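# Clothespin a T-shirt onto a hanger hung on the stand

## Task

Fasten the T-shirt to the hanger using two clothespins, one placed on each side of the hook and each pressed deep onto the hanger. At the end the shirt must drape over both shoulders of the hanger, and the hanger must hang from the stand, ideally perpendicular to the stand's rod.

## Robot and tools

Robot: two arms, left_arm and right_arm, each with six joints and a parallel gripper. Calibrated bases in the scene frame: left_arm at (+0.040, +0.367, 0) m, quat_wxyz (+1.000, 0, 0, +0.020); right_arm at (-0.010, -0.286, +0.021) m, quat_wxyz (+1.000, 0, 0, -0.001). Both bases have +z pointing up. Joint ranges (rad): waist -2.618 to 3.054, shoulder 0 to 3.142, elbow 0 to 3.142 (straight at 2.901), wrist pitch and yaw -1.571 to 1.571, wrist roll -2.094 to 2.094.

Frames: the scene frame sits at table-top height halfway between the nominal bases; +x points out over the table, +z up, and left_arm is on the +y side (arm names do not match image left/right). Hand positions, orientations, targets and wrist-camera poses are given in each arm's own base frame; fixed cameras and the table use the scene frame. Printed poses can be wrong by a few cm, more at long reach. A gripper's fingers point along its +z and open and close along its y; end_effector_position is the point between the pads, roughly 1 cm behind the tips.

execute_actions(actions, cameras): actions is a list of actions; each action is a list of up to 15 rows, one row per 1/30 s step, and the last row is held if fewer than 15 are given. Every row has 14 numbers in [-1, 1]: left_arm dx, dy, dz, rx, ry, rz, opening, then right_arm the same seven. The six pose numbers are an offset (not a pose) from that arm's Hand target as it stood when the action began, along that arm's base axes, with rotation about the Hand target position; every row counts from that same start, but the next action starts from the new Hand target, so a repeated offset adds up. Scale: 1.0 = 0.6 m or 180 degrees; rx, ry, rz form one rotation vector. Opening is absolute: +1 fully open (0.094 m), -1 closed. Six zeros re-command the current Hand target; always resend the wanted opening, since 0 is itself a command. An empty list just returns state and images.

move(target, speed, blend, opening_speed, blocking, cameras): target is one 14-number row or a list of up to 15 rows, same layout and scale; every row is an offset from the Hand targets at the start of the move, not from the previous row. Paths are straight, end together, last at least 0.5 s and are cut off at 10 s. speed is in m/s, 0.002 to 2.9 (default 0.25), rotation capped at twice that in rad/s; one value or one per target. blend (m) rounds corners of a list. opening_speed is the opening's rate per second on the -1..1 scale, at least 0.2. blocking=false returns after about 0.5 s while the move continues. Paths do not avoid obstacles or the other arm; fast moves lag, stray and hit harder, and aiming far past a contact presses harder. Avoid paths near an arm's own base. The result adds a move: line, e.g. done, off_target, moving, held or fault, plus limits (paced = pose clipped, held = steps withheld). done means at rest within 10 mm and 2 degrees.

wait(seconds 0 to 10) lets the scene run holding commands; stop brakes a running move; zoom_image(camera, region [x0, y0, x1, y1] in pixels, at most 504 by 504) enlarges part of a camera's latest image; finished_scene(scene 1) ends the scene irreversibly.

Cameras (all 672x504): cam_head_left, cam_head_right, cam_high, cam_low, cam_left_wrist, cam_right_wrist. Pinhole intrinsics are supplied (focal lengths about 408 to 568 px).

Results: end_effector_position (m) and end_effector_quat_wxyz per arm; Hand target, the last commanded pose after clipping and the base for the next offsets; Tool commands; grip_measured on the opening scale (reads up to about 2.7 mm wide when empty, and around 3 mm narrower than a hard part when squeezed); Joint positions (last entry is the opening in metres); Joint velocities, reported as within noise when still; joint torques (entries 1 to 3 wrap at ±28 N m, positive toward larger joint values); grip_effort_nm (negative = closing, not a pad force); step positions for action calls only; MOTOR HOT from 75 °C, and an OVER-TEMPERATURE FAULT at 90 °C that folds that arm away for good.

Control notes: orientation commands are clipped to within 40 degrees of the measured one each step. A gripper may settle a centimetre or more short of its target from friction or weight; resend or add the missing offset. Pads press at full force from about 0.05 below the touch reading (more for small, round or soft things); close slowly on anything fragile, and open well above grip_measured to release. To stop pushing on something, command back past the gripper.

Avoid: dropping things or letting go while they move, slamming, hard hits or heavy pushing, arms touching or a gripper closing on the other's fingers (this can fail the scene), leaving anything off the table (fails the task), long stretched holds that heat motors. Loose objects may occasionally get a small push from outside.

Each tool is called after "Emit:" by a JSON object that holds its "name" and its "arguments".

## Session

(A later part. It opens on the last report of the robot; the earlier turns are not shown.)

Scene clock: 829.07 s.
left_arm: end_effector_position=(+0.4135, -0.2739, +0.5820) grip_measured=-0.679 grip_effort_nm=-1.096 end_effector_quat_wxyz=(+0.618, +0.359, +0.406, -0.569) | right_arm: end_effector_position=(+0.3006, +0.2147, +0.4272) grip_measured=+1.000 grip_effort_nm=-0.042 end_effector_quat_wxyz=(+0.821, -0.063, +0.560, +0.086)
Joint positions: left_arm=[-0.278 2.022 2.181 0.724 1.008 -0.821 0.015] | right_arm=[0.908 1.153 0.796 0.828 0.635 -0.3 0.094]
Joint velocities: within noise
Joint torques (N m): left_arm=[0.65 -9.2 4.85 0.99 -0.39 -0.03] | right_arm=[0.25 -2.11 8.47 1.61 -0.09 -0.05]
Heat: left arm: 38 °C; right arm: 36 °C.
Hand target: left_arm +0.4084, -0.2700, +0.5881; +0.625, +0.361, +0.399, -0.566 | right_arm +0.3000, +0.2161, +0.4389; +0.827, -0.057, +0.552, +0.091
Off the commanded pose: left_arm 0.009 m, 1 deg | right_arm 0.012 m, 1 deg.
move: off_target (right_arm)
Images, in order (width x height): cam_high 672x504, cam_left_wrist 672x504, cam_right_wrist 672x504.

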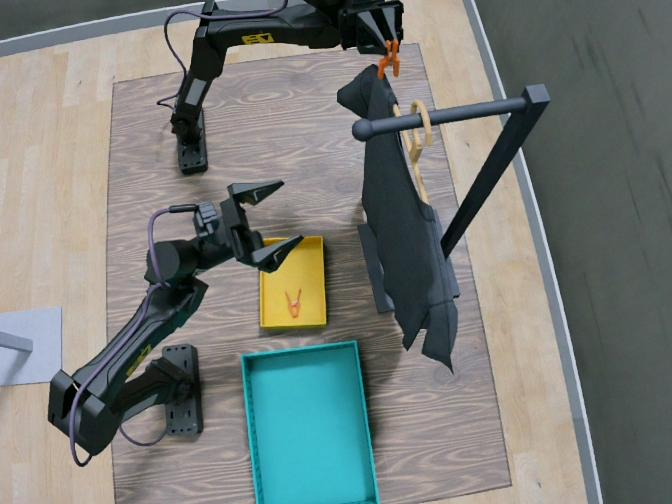

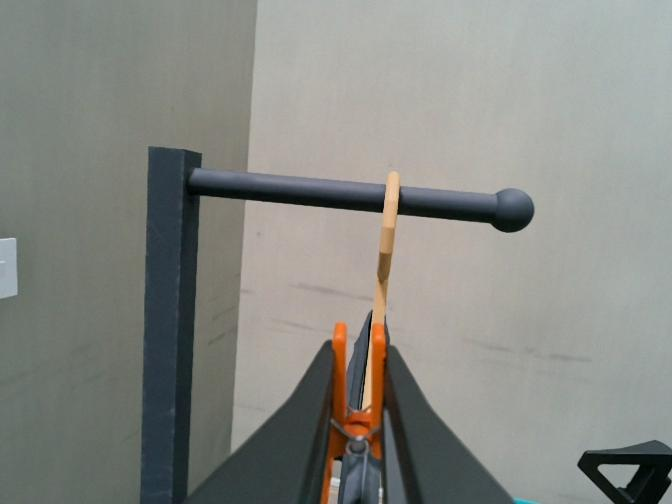

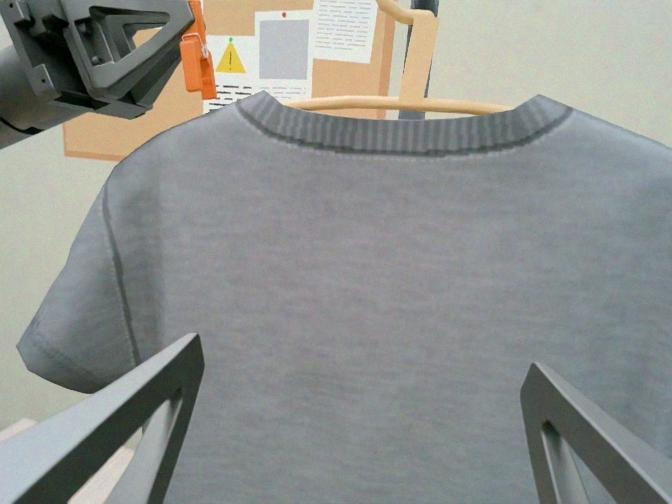

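Emit:
{"name": "move", "arguments": {"target": [-0.002, -0.0033, -0.0168, 0, 0, 0, -0.8, 0, 0, 0, 0, 0, 0, 1.0], "speed": 0.05, "cameras": ["cam_high", "cam_left_wrist", "cam_right_wrist"]}}

Emit:
{"name": "zoom_image", "arguments": {"camera": "cam_high", "region": [360, 50, 440, 110]}}

Emit:
{"name": "zoom_image", "arguments": {"camera": "cam_left_wrist", "region": [310, 384, 410, 504]}}

Emit:
{"name": "zoom_image", "arguments": {"camera": "cam_right_wrist", "region": [130, 20, 290, 140]}}

Scene clock: 850.80 s.
left_arm: end_effector_position=(+0.4258, -0.2774, +0.5583) grip_measured=-0.679 grip_effort_nm=-1.096 end_effector_quat_wxyz=(+0.607, +0.351, +0.423, -0.574) | right_arm: end_effector_position=(+0.3006, +0.2147, +0.4272) grip_measured=+1.000 grip_effort_nm=-0.037 end_effector_quat_wxyz=(+0.822, -0.063, +0.560, +0.086)
Joint positions: left_arm=[-0.278 2.022 2.101 0.759 1.008 -0.819 0.015] | right_arm=[0.908 1.153 0.796 0.828 0.635 -0.3 0.094]
Joint velocities: within noise
Joint torques (N m): left_arm=[-0.13 -11.51 5.38 1.17 -0.37 0.06] | right_arm=[0.46 -2.14 8.35 1.61 -0.11 -0.05]
Heat: left arm: 39 °C; right arm: 36 °C.
Hand target: left_arm +0.4072, -0.2720, +0.5780; +0.625, +0.361, +0.399, -0.566 | right_arm +0.3000, +0.2161, +0.4389; +0.827, -0.057, +0.552, +0.091
Off the commanded pose: left_arm 0.028 m, 4 deg | right_arm 0.012 m, 1 deg.
move: off_target (left_arm, right_arm)
Images, in order (width x height): cam_high 672x504, cam_left_wrist 672x504, cam_right_wrist 672x504.

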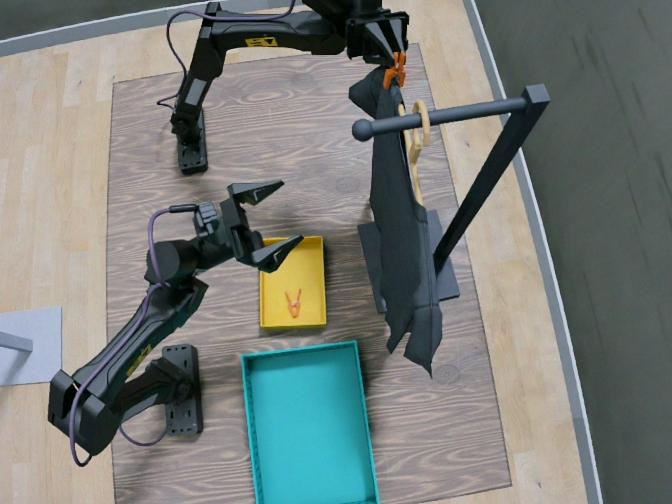

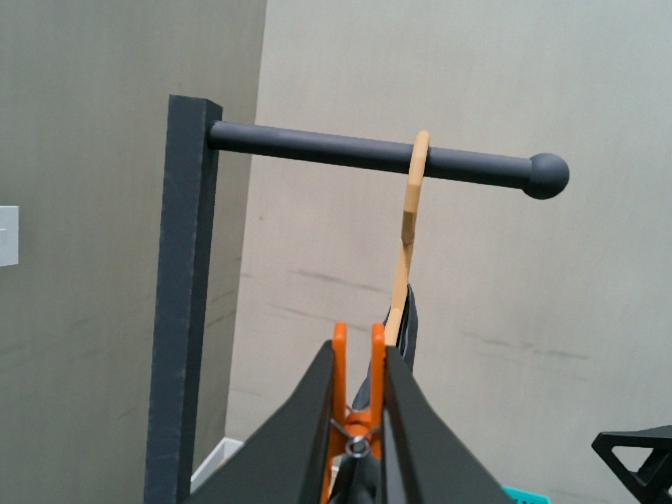

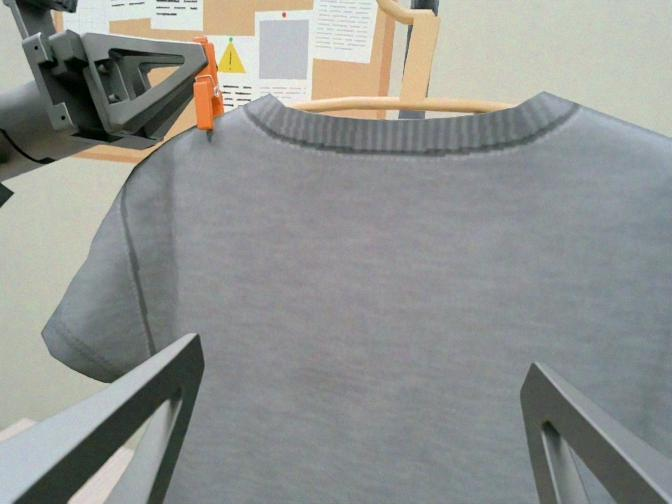

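Scaled by 6.300 from the camera's 672x504 image, which has a finer 960x720 frame.

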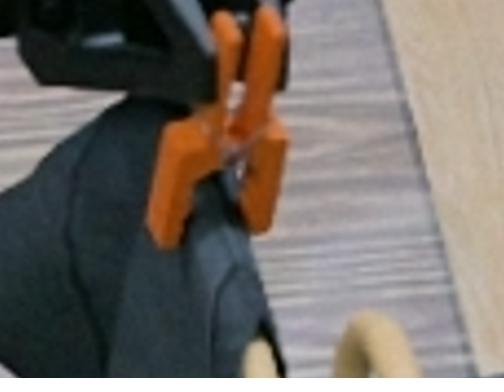

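Scaled by 4.200 from the camera's 672x504 image, which has a finer 960x720 frame.

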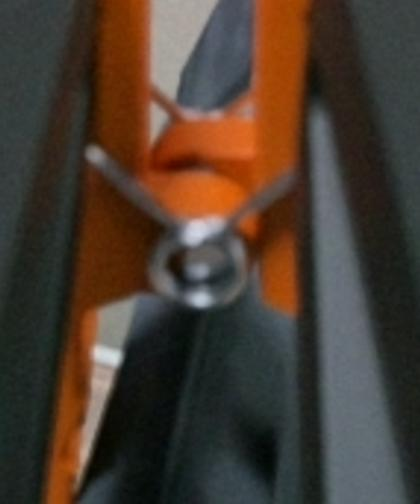

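Scaled by 3.150 from the camera's 672x504 image, which has a finer 960x720 frame.

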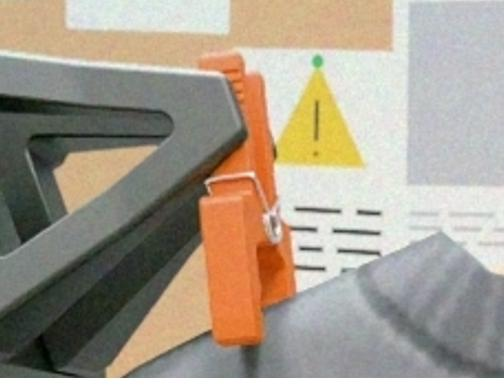

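Emit:
{"name": "move", "arguments": {"target": [-0.0033, -0.0017, -0.0067, 0, 0, 0, -0.8, 0, 0, 0, 0, 0, 0, 1.0], "speed": 0.05, "cameras": ["cam_high", "cam_left_wrist", "cam_right_wrist"]}}

Scene clock: 878.63 s.
left_arm: end_effector_position=(+0.4273, -0.2779, +0.5505) grip_measured=-0.679 grip_effort_nm=-1.106 end_effector_quat_wxyz=(+0.606, +0.350, +0.426, -0.574) | right_arm: end_effector_position=(+0.3006, +0.2147, +0.4272) grip_measured=+1.000 grip_effort_nm=-0.046 end_effector_quat_wxyz=(+0.822, -0.063, +0.560, +0.086)
Joint positions: left_arm=[-0.278 2.014 2.061 0.78 1.008 -0.814 0.015] | right_arm=[0.908 1.153 0.796 0.828 0.635 -0.3 0.094]
Joint velocities: within noise
Joint torques (N m): left_arm=[-0.44 -12.15 5.26 1.21 -0.4 0.05] | right_arm=[0.39 -2.03 8.49 1.6 -0.07 -0.04]
Heat: left arm: 42 °C; right arm: 37 °C.
Hand target: left_arm +0.4052, -0.2730, +0.5740; +0.625, +0.361, +0.399, -0.566 | right_arm +0.3000, +0.2161, +0.4389; +0.827, -0.057, +0.552, +0.091
Off the commanded pose: left_arm 0.033 m, 4 deg | right_arm 0.012 m, 1 deg.
move: off_target (left_arm, right_arm)
Images, in order (width x height): cam_high 672x504, cam_left_wrist 672x504, cam_right_wrist 672x504.

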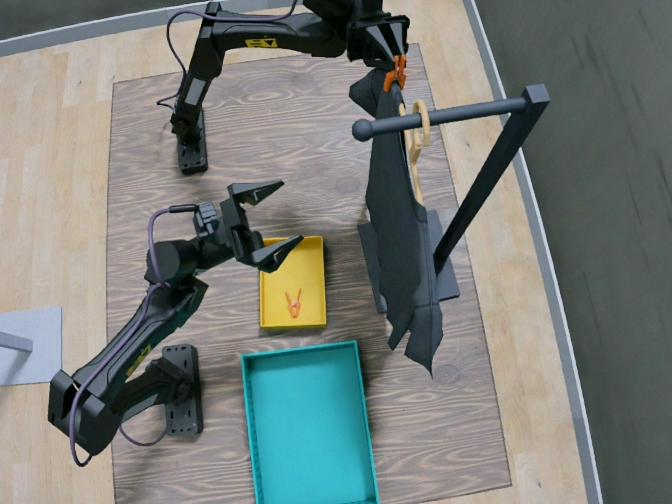

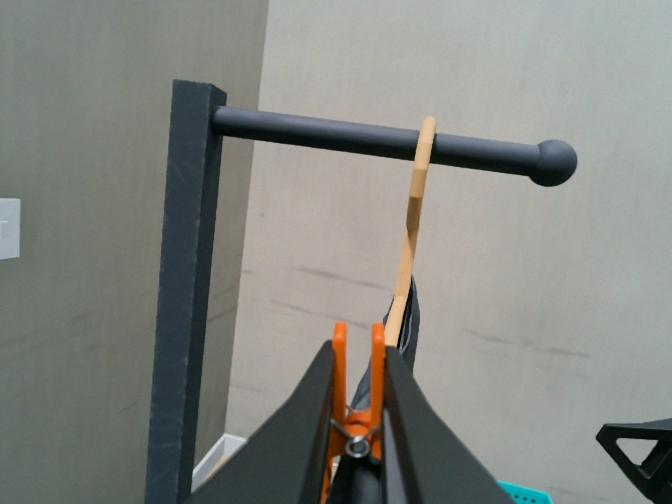

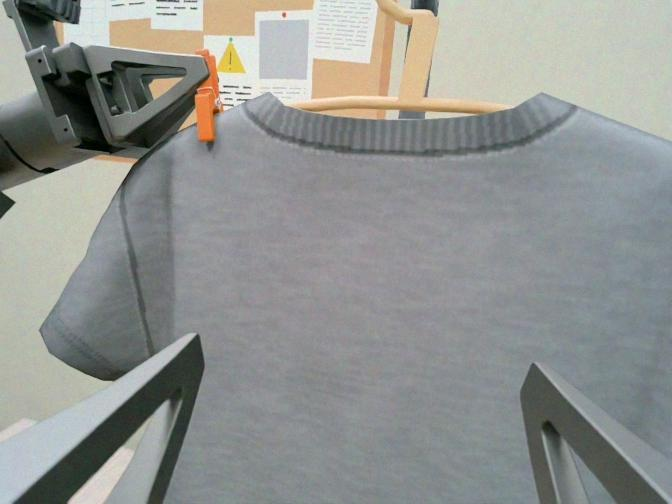

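Emit:
{"name": "zoom_image", "arguments": {"camera": "cam_high", "region": [360, 50, 440, 110]}}

Emit:
{"name": "zoom_image", "arguments": {"camera": "cam_right_wrist", "region": [130, 20, 290, 140]}}

Emit:
{"name": "zoom_image", "arguments": {"camera": "cam_left_wrist", "region": [310, 384, 410, 504]}}

Scaled by 6.300 from the camera's 672x504 image, which has a finer 960x720 frame.

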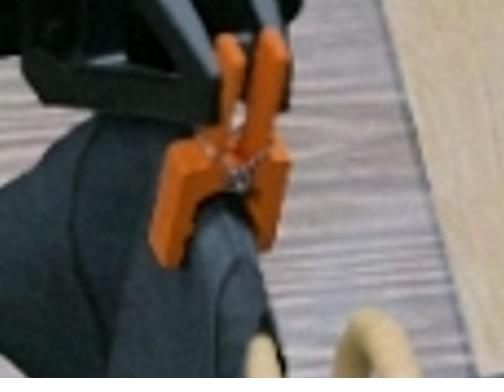

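Scaled by 3.150 from the camera's 672x504 image, which has a finer 960x720 frame.

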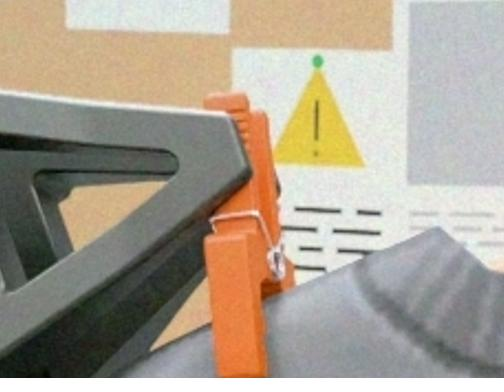

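Scaled by 4.200 from the camera's 672x504 image, which has a finer 960x720 frame.

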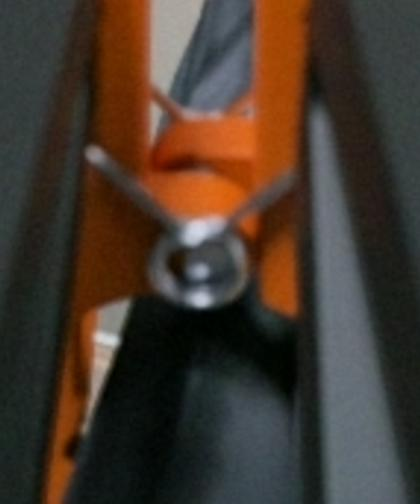

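Emit:
{"name": "move", "arguments": {"target": [-0.01, 0.0, 0.0, 0, 0, 0, -0.8, 0, 0, 0, 0, 0, 0, 1.0], "speed": 0.05, "cameras": ["cam_high", "cam_left_wrist", "cam_right_wrist"]}}

Emit:
{"name": "zoom_image", "arguments": {"camera": "cam_high", "region": [360, 50, 440, 110]}}

Emit:
{"name": "zoom_image", "arguments": {"camera": "cam_right_wrist", "region": [130, 20, 290, 140]}}

Scene clock: 905.63 s.
left_arm: end_effector_position=(+0.4213, -0.2762, +0.5514) grip_measured=-0.679 grip_effort_nm=-1.096 end_effector_quat_wxyz=(+0.607, +0.351, +0.426, -0.572) | right_arm: end_effector_position=(+0.3006, +0.2147, +0.4272) grip_measured=+1.000 grip_effort_nm=-0.042 end_effector_quat_wxyz=(+0.822, -0.063, +0.560, +0.086)
Joint positions: left_arm=[-0.278 1.985 2.024 0.787 1.008 -0.809 0.015] | right_arm=[0.908 1.153 0.796 0.828 0.635 -0.3 0.094]
Joint velocities: within noise
Joint torques (N m): left_arm=[-0.66 -11.95 5.45 1.23 -0.47 0.04] | right_arm=[0.36 -2.09 8.49 1.6 -0.08 -0.04]
Heat: left arm: 43 °C; right arm: 37 °C.
Hand target: left_arm +0.3991, -0.2729, +0.5741; +0.625, +0.361, +0.399, -0.566 | right_arm +0.3000, +0.2161, +0.4389; +0.827, -0.057, +0.552, +0.091
Off the commanded pose: left_arm 0.032 m, 4 deg | right_arm 0.012 m, 1 deg.
move: off_target (left_arm, right_arm)
Images, in order (width x height): cam_high 672x504, cam_left_wrist 672x504, cam_right_wrist 672x504.

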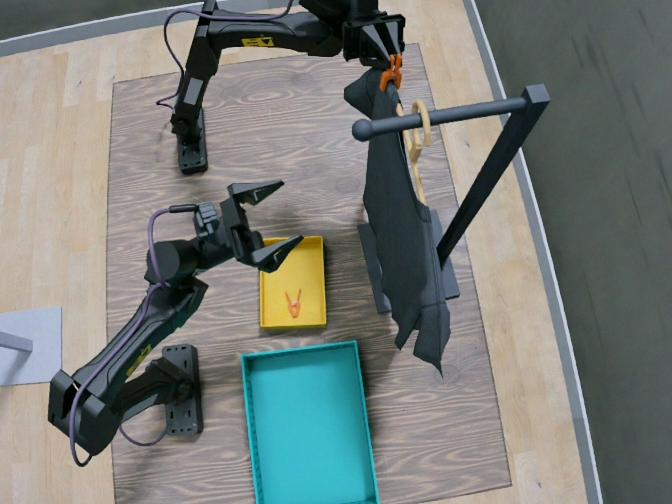

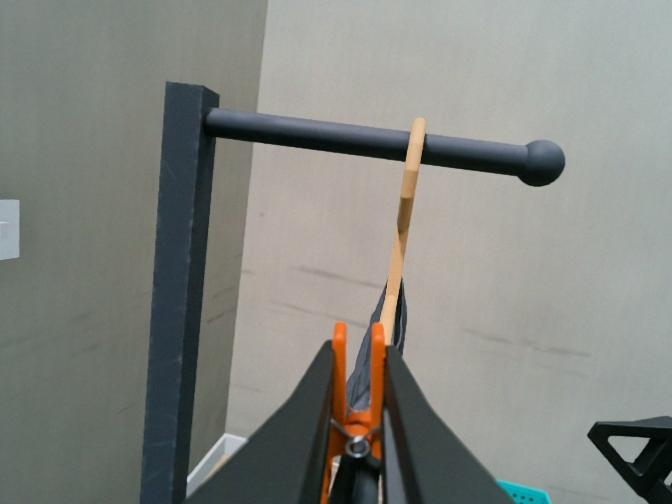

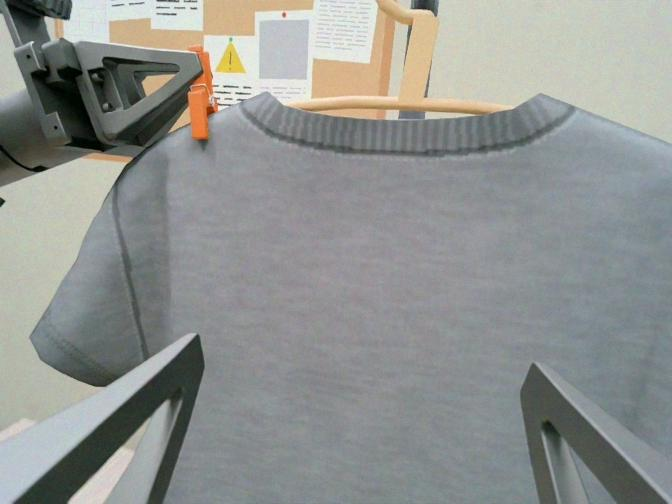

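Scaled by 6.300 from the camera's 672x504 image, which has a finer 960x720 frame.

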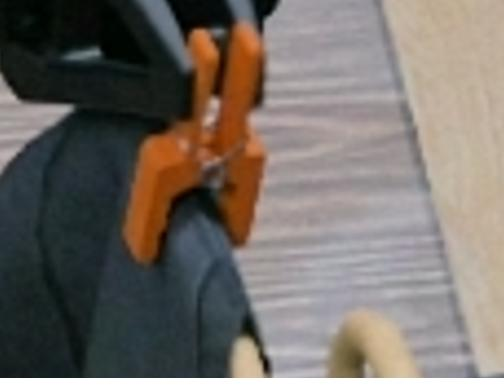

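Scaled by 3.150 from the camera's 672x504 image, which has a finer 960x720 frame.

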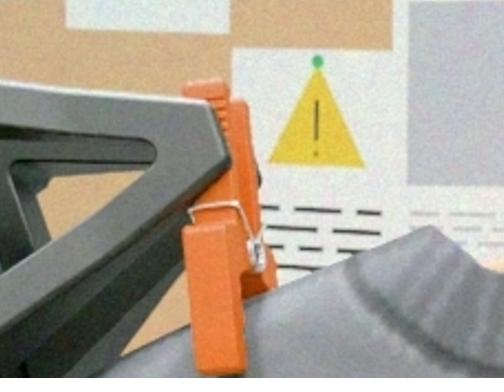

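Emit:
{"name": "move", "arguments": {"target": [-0.0067, -0.0017, -0.0075, 0, 0, 0, -0.8, 0, 0, 0, 0, 0, 0, 1.0], "speed": 0.05, "cameras": ["cam_high", "cam_left_wrist", "cam_right_wrist"]}}

Emit:
{"name": "zoom_image", "arguments": {"camera": "cam_high", "region": [360, 50, 440, 110]}}

Emit:
{"name": "zoom_image", "arguments": {"camera": "cam_right_wrist", "region": [130, 20, 290, 140]}}

Scene clock: 912.60 s.
left_arm: end_effector_position=(+0.4177, -0.2766, +0.5461) grip_measured=-0.679 grip_effort_nm=-1.096 end_effector_quat_wxyz=(+0.606, +0.351, +0.427, -0.572) | right_arm: end_effector_position=(+0.3006, +0.2147, +0.4272) grip_measured=+1.000 grip_effort_nm=-0.037 end_effector_quat_wxyz=(+0.822, -0.063, +0.560, +0.086)
Joint positions: left_arm=[-0.281 1.961 1.972 0.807 1.008 -0.802 0.015] | right_arm=[0.908 1.153 0.796 0.828 0.635 -0.3 0.094]
Joint velocities: within noise
Joint torques (N m): left_arm=[-0.83 -11.62 5.2 1.21 -0.49 0.07] | right_arm=[0.25 -2.04 8.44 1.58 -0.1 -0.04]
Heat: left arm: 45 °C; right arm: 37 °C.
Hand target: left_arm +0.3951, -0.2740, +0.5696; +0.625, +0.361, +0.399, -0.566 | right_arm +0.3000, +0.2161, +0.4389; +0.827, -0.057, +0.552, +0.091
Off the commanded pose: left_arm 0.033 m, 4 deg | right_arm 0.012 m, 1 deg.
move: off_target (left_arm, right_arm)
Images, in order (width x height): cam_high 672x504, cam_left_wrist 672x504, cam_right_wrist 672x504.

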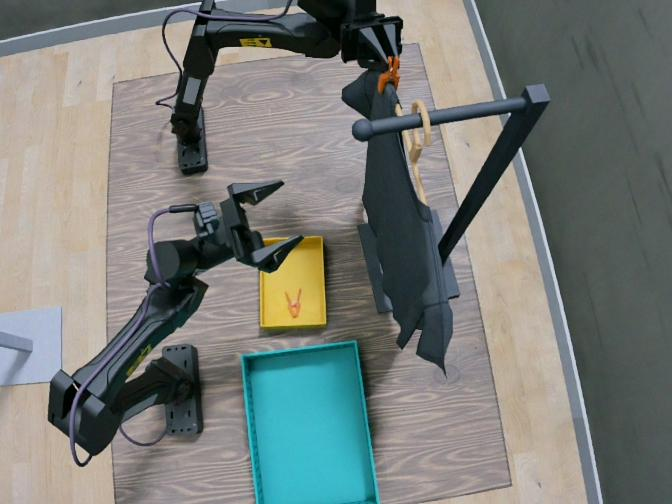

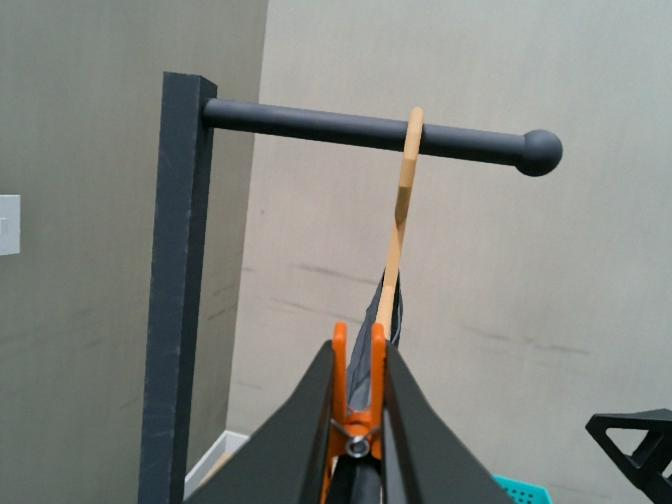

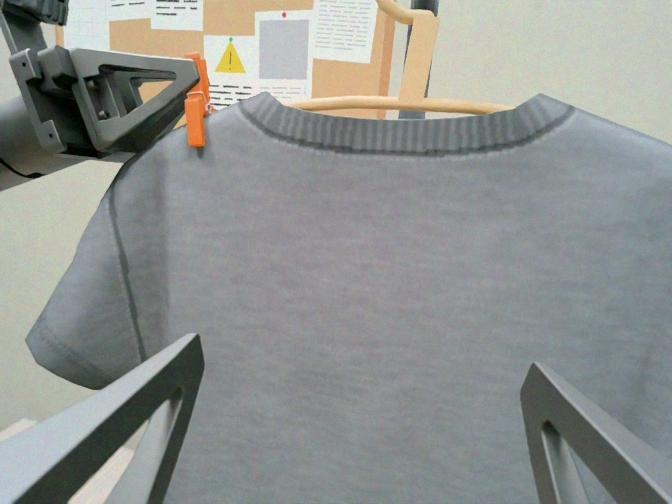

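Scaled by 6.300 from the camera's 672x504 image, which has a finer 960x720 frame.

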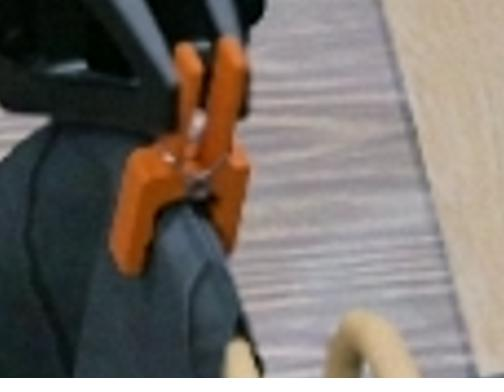

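Scaled by 3.150 from the camera's 672x504 image, which has a finer 960x720 frame.

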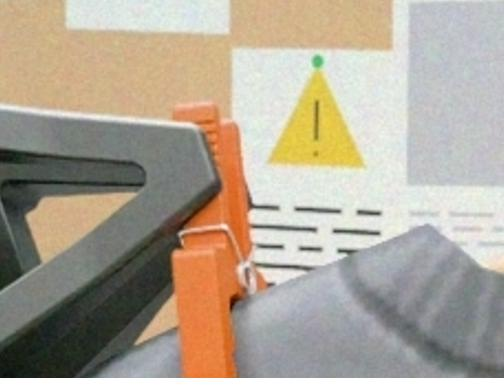

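Emit:
{"name": "move", "arguments": {"target": [-0.006, -0.0008, -0.0055, 0, 0, 0, -0.8, 0, 0, 0, 0, 0, 0, 1.0], "speed": 0.05, "cameras": ["cam_high", "cam_left_wrist", "cam_right_wrist"]}}

Emit:
{"name": "zoom_image", "arguments": {"camera": "cam_high", "region": [360, 50, 440, 110]}}

Emit:
{"name": "zoom_image", "arguments": {"camera": "cam_right_wrist", "region": [130, 20, 290, 140]}}

Emit:
{"name": "zoom_image", "arguments": {"camera": "cam_left_wrist", "region": [310, 384, 410, 504]}}

Scene clock: 918.80 s.
left_arm: end_effector_position=(+0.4128, -0.2785, +0.5427) grip_measured=-0.679 grip_effort_nm=-1.106 end_effector_quat_wxyz=(+0.605, +0.353, +0.426, -0.573) | right_arm: end_effector_position=(+0.3006, +0.2147, +0.4272) grip_measured=+1.000 grip_effort_nm=-0.032 end_effector_quat_wxyz=(+0.822, -0.063, +0.560, +0.086)
Joint positions: left_arm=[-0.288 1.941 1.932 0.822 1.008 -0.797 0.015] | right_arm=[0.908 1.153 0.796 0.828 0.635 -0.3 0.094]
Joint velocities: within noise
Joint torques (N m): left_arm=[-0.59 -11.6 4.89 1.23 -0.54 0.04] | right_arm=[0.43 -2.1 8.54 1.59 -0.1 -0.07]
Heat: left arm: 45 °C; right arm: 37 °C.
Hand target: left_arm +0.3916, -0.2745, +0.5661; +0.625, +0.361, +0.399, -0.566 | right_arm +0.3000, +0.2161, +0.4389; +0.827, -0.057, +0.552, +0.091
Off the commanded pose: left_arm 0.032 m, 4 deg | right_arm 0.012 m, 1 deg.
move: off_target (left_arm, right_arm)
Images, in order (width x height): cam_high 672x504, cam_left_wrist 672x504, cam_right_wrist 672x504.

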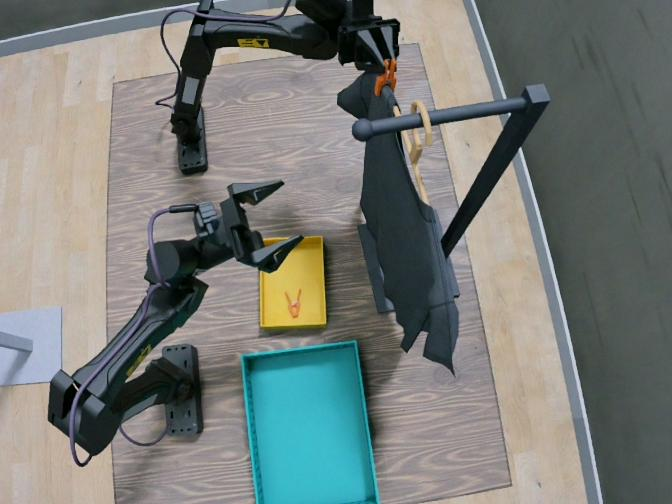

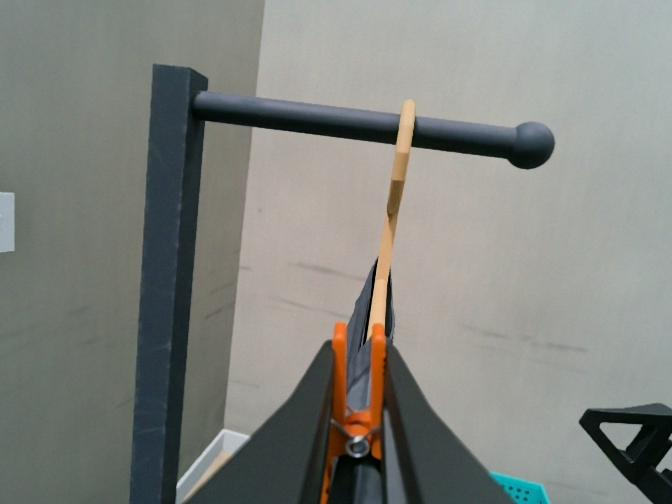

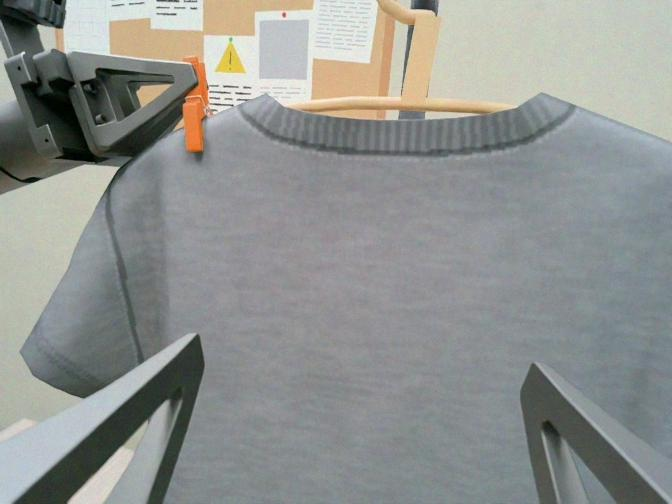

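Scaled by 6.300 from the camera's 672x504 image, which has a finer 960x720 frame.

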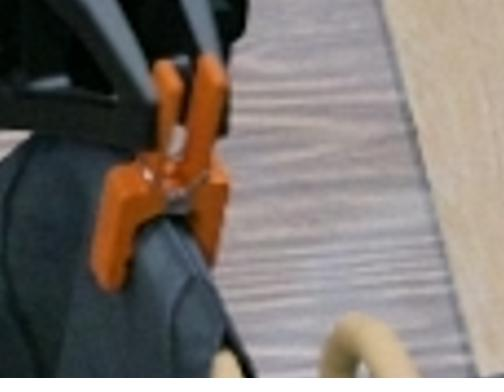

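Scaled by 3.150 from the camera's 672x504 image, which has a finer 960x720 frame.

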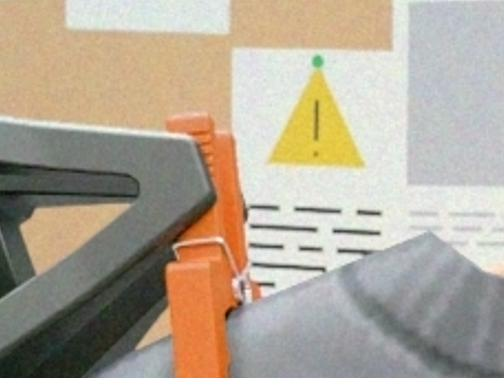

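Scaled by 4.200 from the camera's 672x504 image, which has a finer 960x720 frame.

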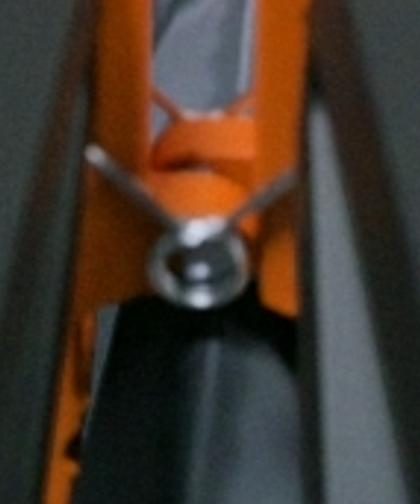

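Emit:
{"name": "move", "arguments": {"target": [0, 0, 0, 0, 0, 0, 0.1, 0, 0, 0, 0, 0, 0, 1.0], "speed": 0.05, "opening_speed": 0.3, "cameras": ["cam_high", "cam_left_wrist", "cam_right_wrist"]}}

Emit:
{"name": "zoom_image", "arguments": {"camera": "cam_high", "region": [360, 50, 440, 110]}}

Emit:
{"name": "zoom_image", "arguments": {"camera": "cam_right_wrist", "region": [130, 20, 290, 140]}}

Emit:
{"name": "zoom_image", "arguments": {"camera": "cam_left_wrist", "region": [270, 300, 450, 504]}}

Scene clock: 935.73 s.
left_arm: end_effector_position=(+0.4125, -0.2783, +0.5431) grip_measured=+0.097 grip_effort_nm=0.056 end_effector_quat_wxyz=(+0.605, +0.353, +0.425, -0.572) | right_arm: end_effector_position=(+0.3006, +0.2147, +0.4272) grip_measured=+1.000 grip_effort_nm=-0.037 end_effector_quat_wxyz=(+0.822, -0.063, +0.560, +0.086)
Joint positions: left_arm=[-0.288 1.941 1.932 0.825 1.008 -0.796 0.052] | right_arm=[0.908 1.153 0.796 0.828 0.635 -0.3 0.094]
Joint velocities: within noise
Joint torques (N m): left_arm=[-0.59 -11.63 5.46 1.2 -0.53 0.06] | right_arm=[0.34 -2.17 8.39 1.62 -0.12 -0.02]
Heat: left arm: 45 °C; right arm: 37 °C.
Hand target: left_arm +0.3915, -0.2745, +0.5662; +0.625, +0.361, +0.399, -0.566 | right_arm +0.3000, +0.2161, +0.4389; +0.827, -0.057, +0.552, +0.091
Off the commanded pose: left_arm 0.031 m, 4 deg | right_arm 0.012 m, 1 deg.
move: off_target (left_arm, right_arm)
Images, in order (width x height): cam_high 672x504, cam_left_wrist 672x504, cam_right_wrist 672x504.

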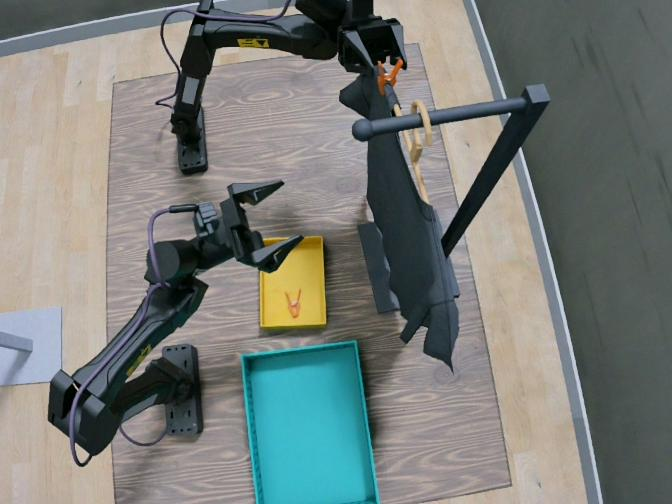

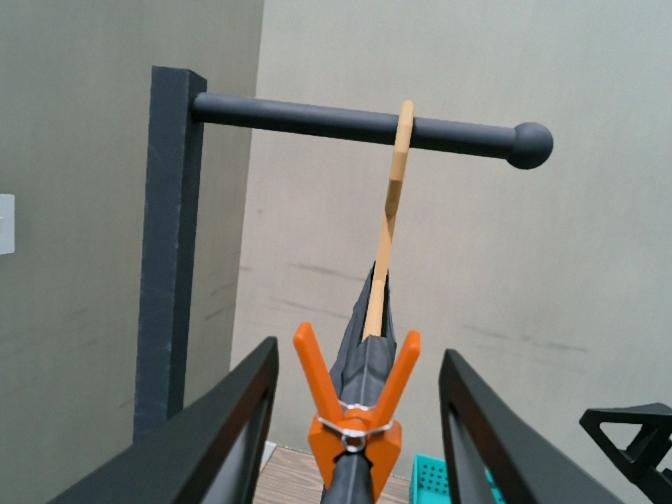

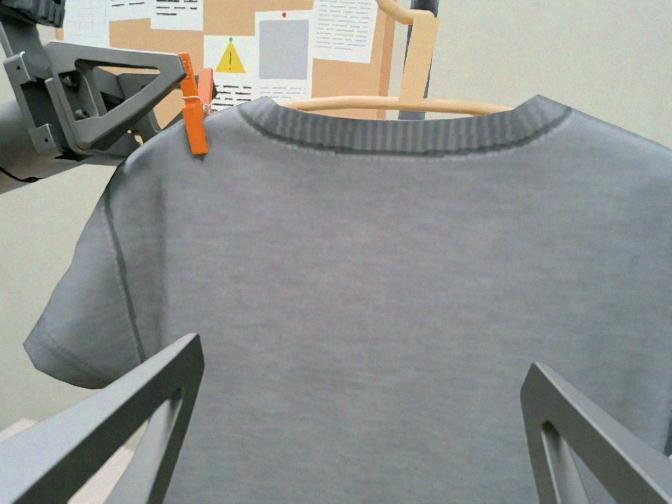

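Scaled by 6.300 from the camera's 672x504 image, which has a finer 960x720 frame.

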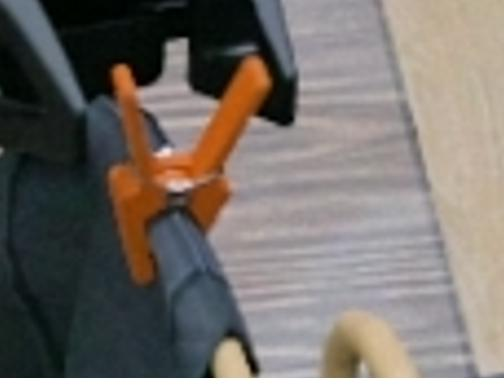

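Scaled by 3.150 from the camera's 672x504 image, which has a finer 960x720 frame.

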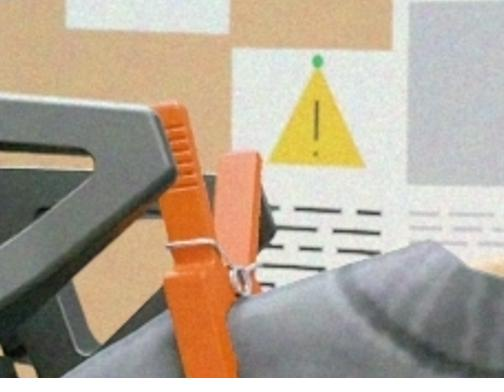

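Scaled by 2.471 from the camera's 672x504 image, which has a finer 960x720 frame.

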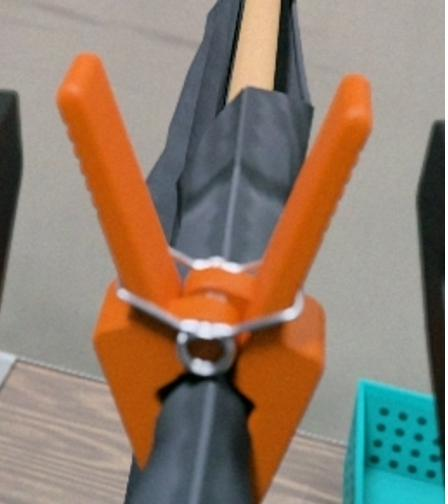

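Emit:
{"name": "move", "arguments": {"target": [0.0067, 0.1665, 0.0167, 0, 0, 0, 0.3, 0, 0, 0, 0, 0, 0, 1.0], "speed": 0.08, "opening_speed": 0.5, "cameras": ["cam_head_left", "cam_high", "cam_left_wrist", "cam_right_wrist"]}}

Scene clock: 947.30 s.
left_arm: end_effector_position=(+0.4003, -0.1762, +0.5696) grip_measured=+0.298 grip_effort_nm=0.066 end_effector_quat_wxyz=(+0.616, +0.351, +0.412, -0.572) | right_arm: end_effector_position=(+0.3006, +0.2147, +0.4272) grip_measured=+1.000 grip_effort_nm=-0.042 end_effector_quat_wxyz=(+0.822, -0.063, +0.560, +0.086)
Joint positions: left_arm=[-0.042 1.936 1.953 1.218 1.118 -1.244 0.061] | right_arm=[0.908 1.153 0.796 0.828 0.635 -0.3 0.094]
Joint velocities: within noise
Joint torques (N m): left_arm=[0.39 -7.36 7.53 0.55 -0.48 -0.1] | right_arm=[0.42 -1.94 8.21 1.61 -0.11 -0.03]
Heat: left arm: 45 °C; right arm: 37 °C.
Hand target: left_arm +0.3955, -0.1746, +0.5763; +0.625, +0.361, +0.399, -0.566 | right_arm +0.3000, +0.2161, +0.4389; +0.827, -0.057, +0.552, +0.091
Off the commanded pose: left_arm 0.008 m, 2 deg | right_arm 0.012 m, 1 deg.
move: off_target (right_arm)
Images, in order (width x height): cam_head_left 672x504, cam_high 672x504, cam_left_wrist 672x504, cam_right_wrist 672x504.

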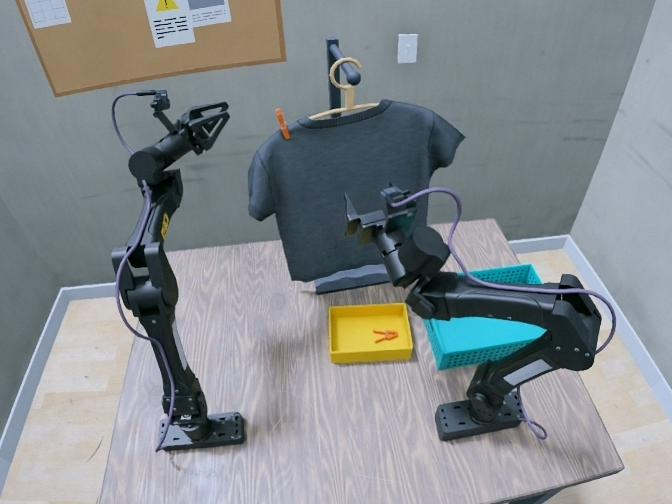

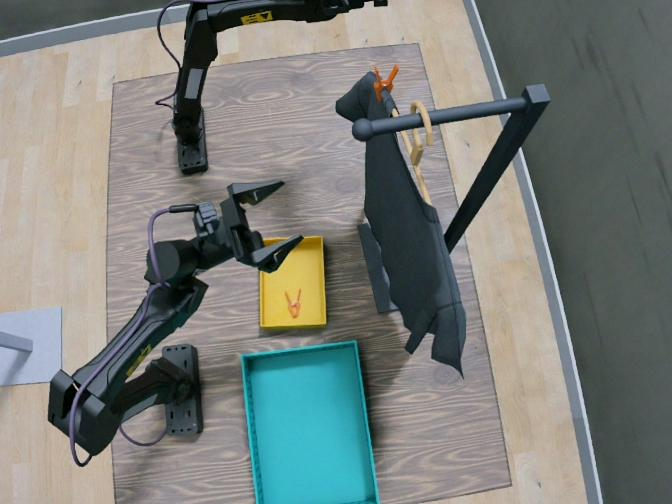

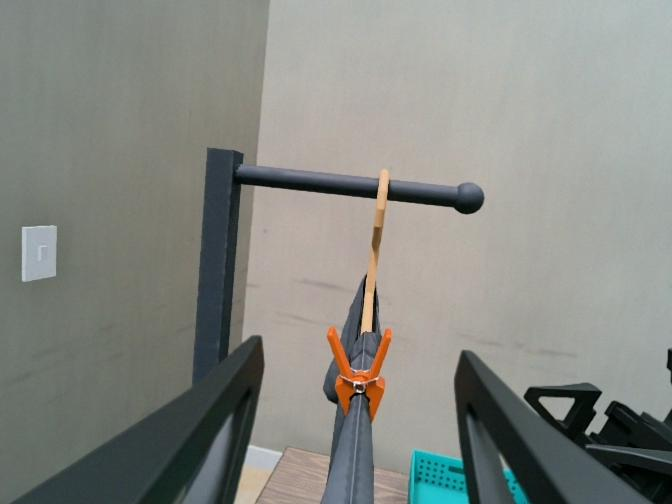

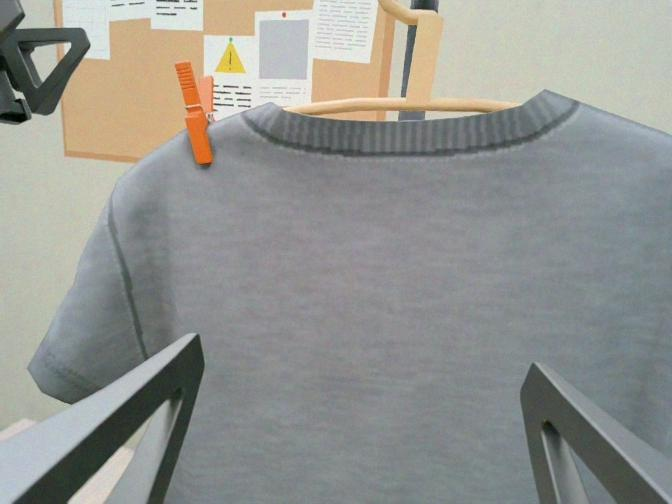

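Emit:
{"name": "zoom_image", "arguments": {"camera": "cam_high", "region": [340, 60, 480, 220]}}

Emit:
{"name": "zoom_image", "arguments": {"camera": "cam_head_left", "region": [240, 30, 470, 160]}}

Emit:
{"name": "zoom_image", "arguments": {"camera": "cam_left_wrist", "region": [300, 140, 500, 504]}}

Scaled by 3.150 from the camera's 672x504 image, which has a finer 960x720 frame.

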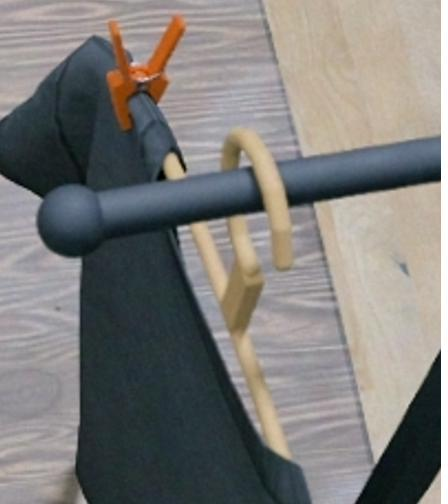

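Scaled by 2.191 from the camera's 672x504 image, which has a finer 960x720 frame.

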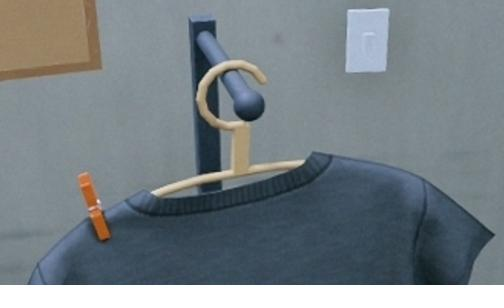

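Scaled by 1.385 from the camera's 672x504 image, which has a finer 960x720 frame.

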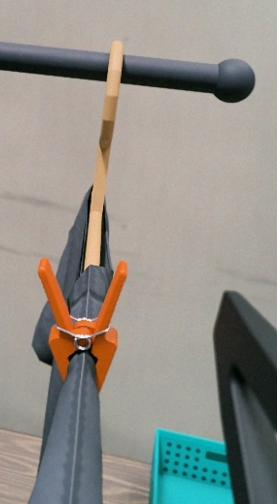

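Emit:
{"name": "move", "arguments": {"target": [0, 0, 0, 0, 0, 0, 0.3, -0.0583, -0.0268, -0.4482, -0.4543, 0.3633, 0.3149, 0.35], "speed": 0.3, "cameras": ["cam_head_left", "cam_high", "cam_right_wrist"]}}

Scene clock: 966.60 s.
left_arm: end_effector_position=(+0.3999, -0.1762, +0.5696) grip_measured=+0.298 grip_effort_nm=0.066 end_effector_quat_wxyz=(+0.616, +0.352, +0.412, -0.572) | right_arm: end_effector_position=(+0.2626, +0.1959, +0.1659) grip_measured=+0.352 grip_effort_nm=-0.125 end_effector_quat_wxyz=(-0.084, +0.697, -0.707, -0.086)
Joint positions: left_arm=[-0.042 1.936 1.953 1.221 1.119 -1.245 0.061] | right_arm=[0.525 1.667 1.535 -1.318 -0.208 -1.019 0.064]
Joint velocities: within noise
Joint torques (N m): left_arm=[0.21 -7.04 7.46 0.53 -0.53 -0.03] | right_arm=[0.58 -5.38 7.46 0.37 -0.14 -0.06]
Heat: left arm: 40 °C; right arm: 38 °C.
Hand target: left_arm +0.3955, -0.1746, +0.5763; +0.625, +0.361, +0.399, -0.566 | right_arm +0.2650, +0.2000, +0.1700; -0.087, +0.702, -0.702, -0.086
Off the commanded pose: left_arm 0.008 m, 2 deg | right_arm 0.006 m, 1 deg.
move: done
Images, in order (width x height): cam_head_left 672x504, cam_high 672x504, cam_right_wrist 672x504.

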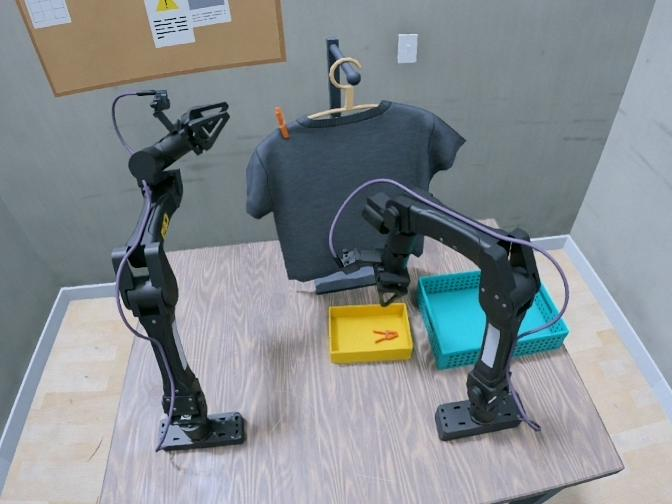

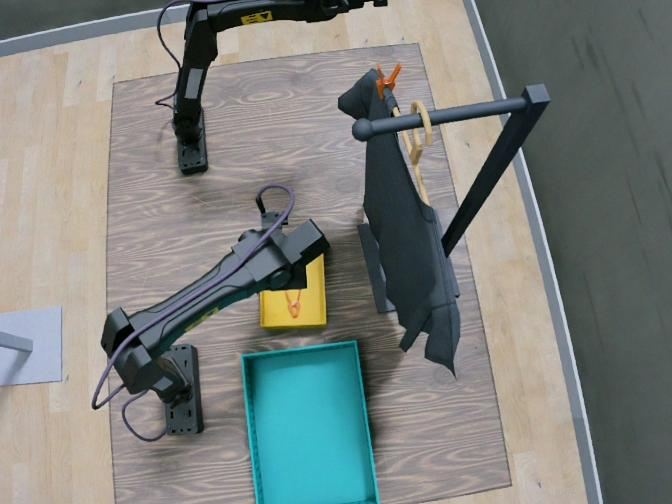

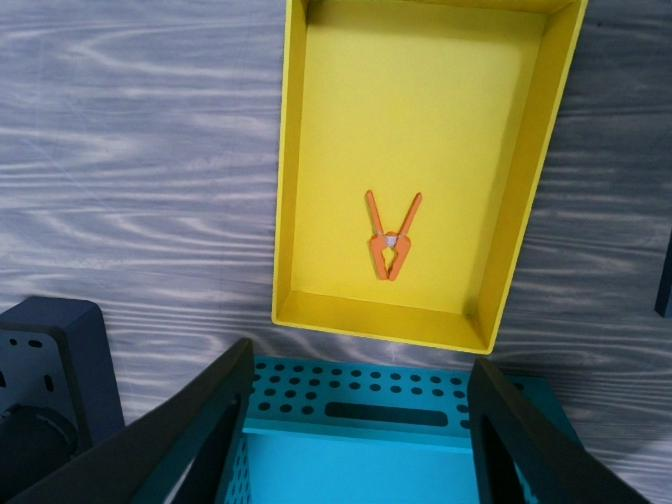

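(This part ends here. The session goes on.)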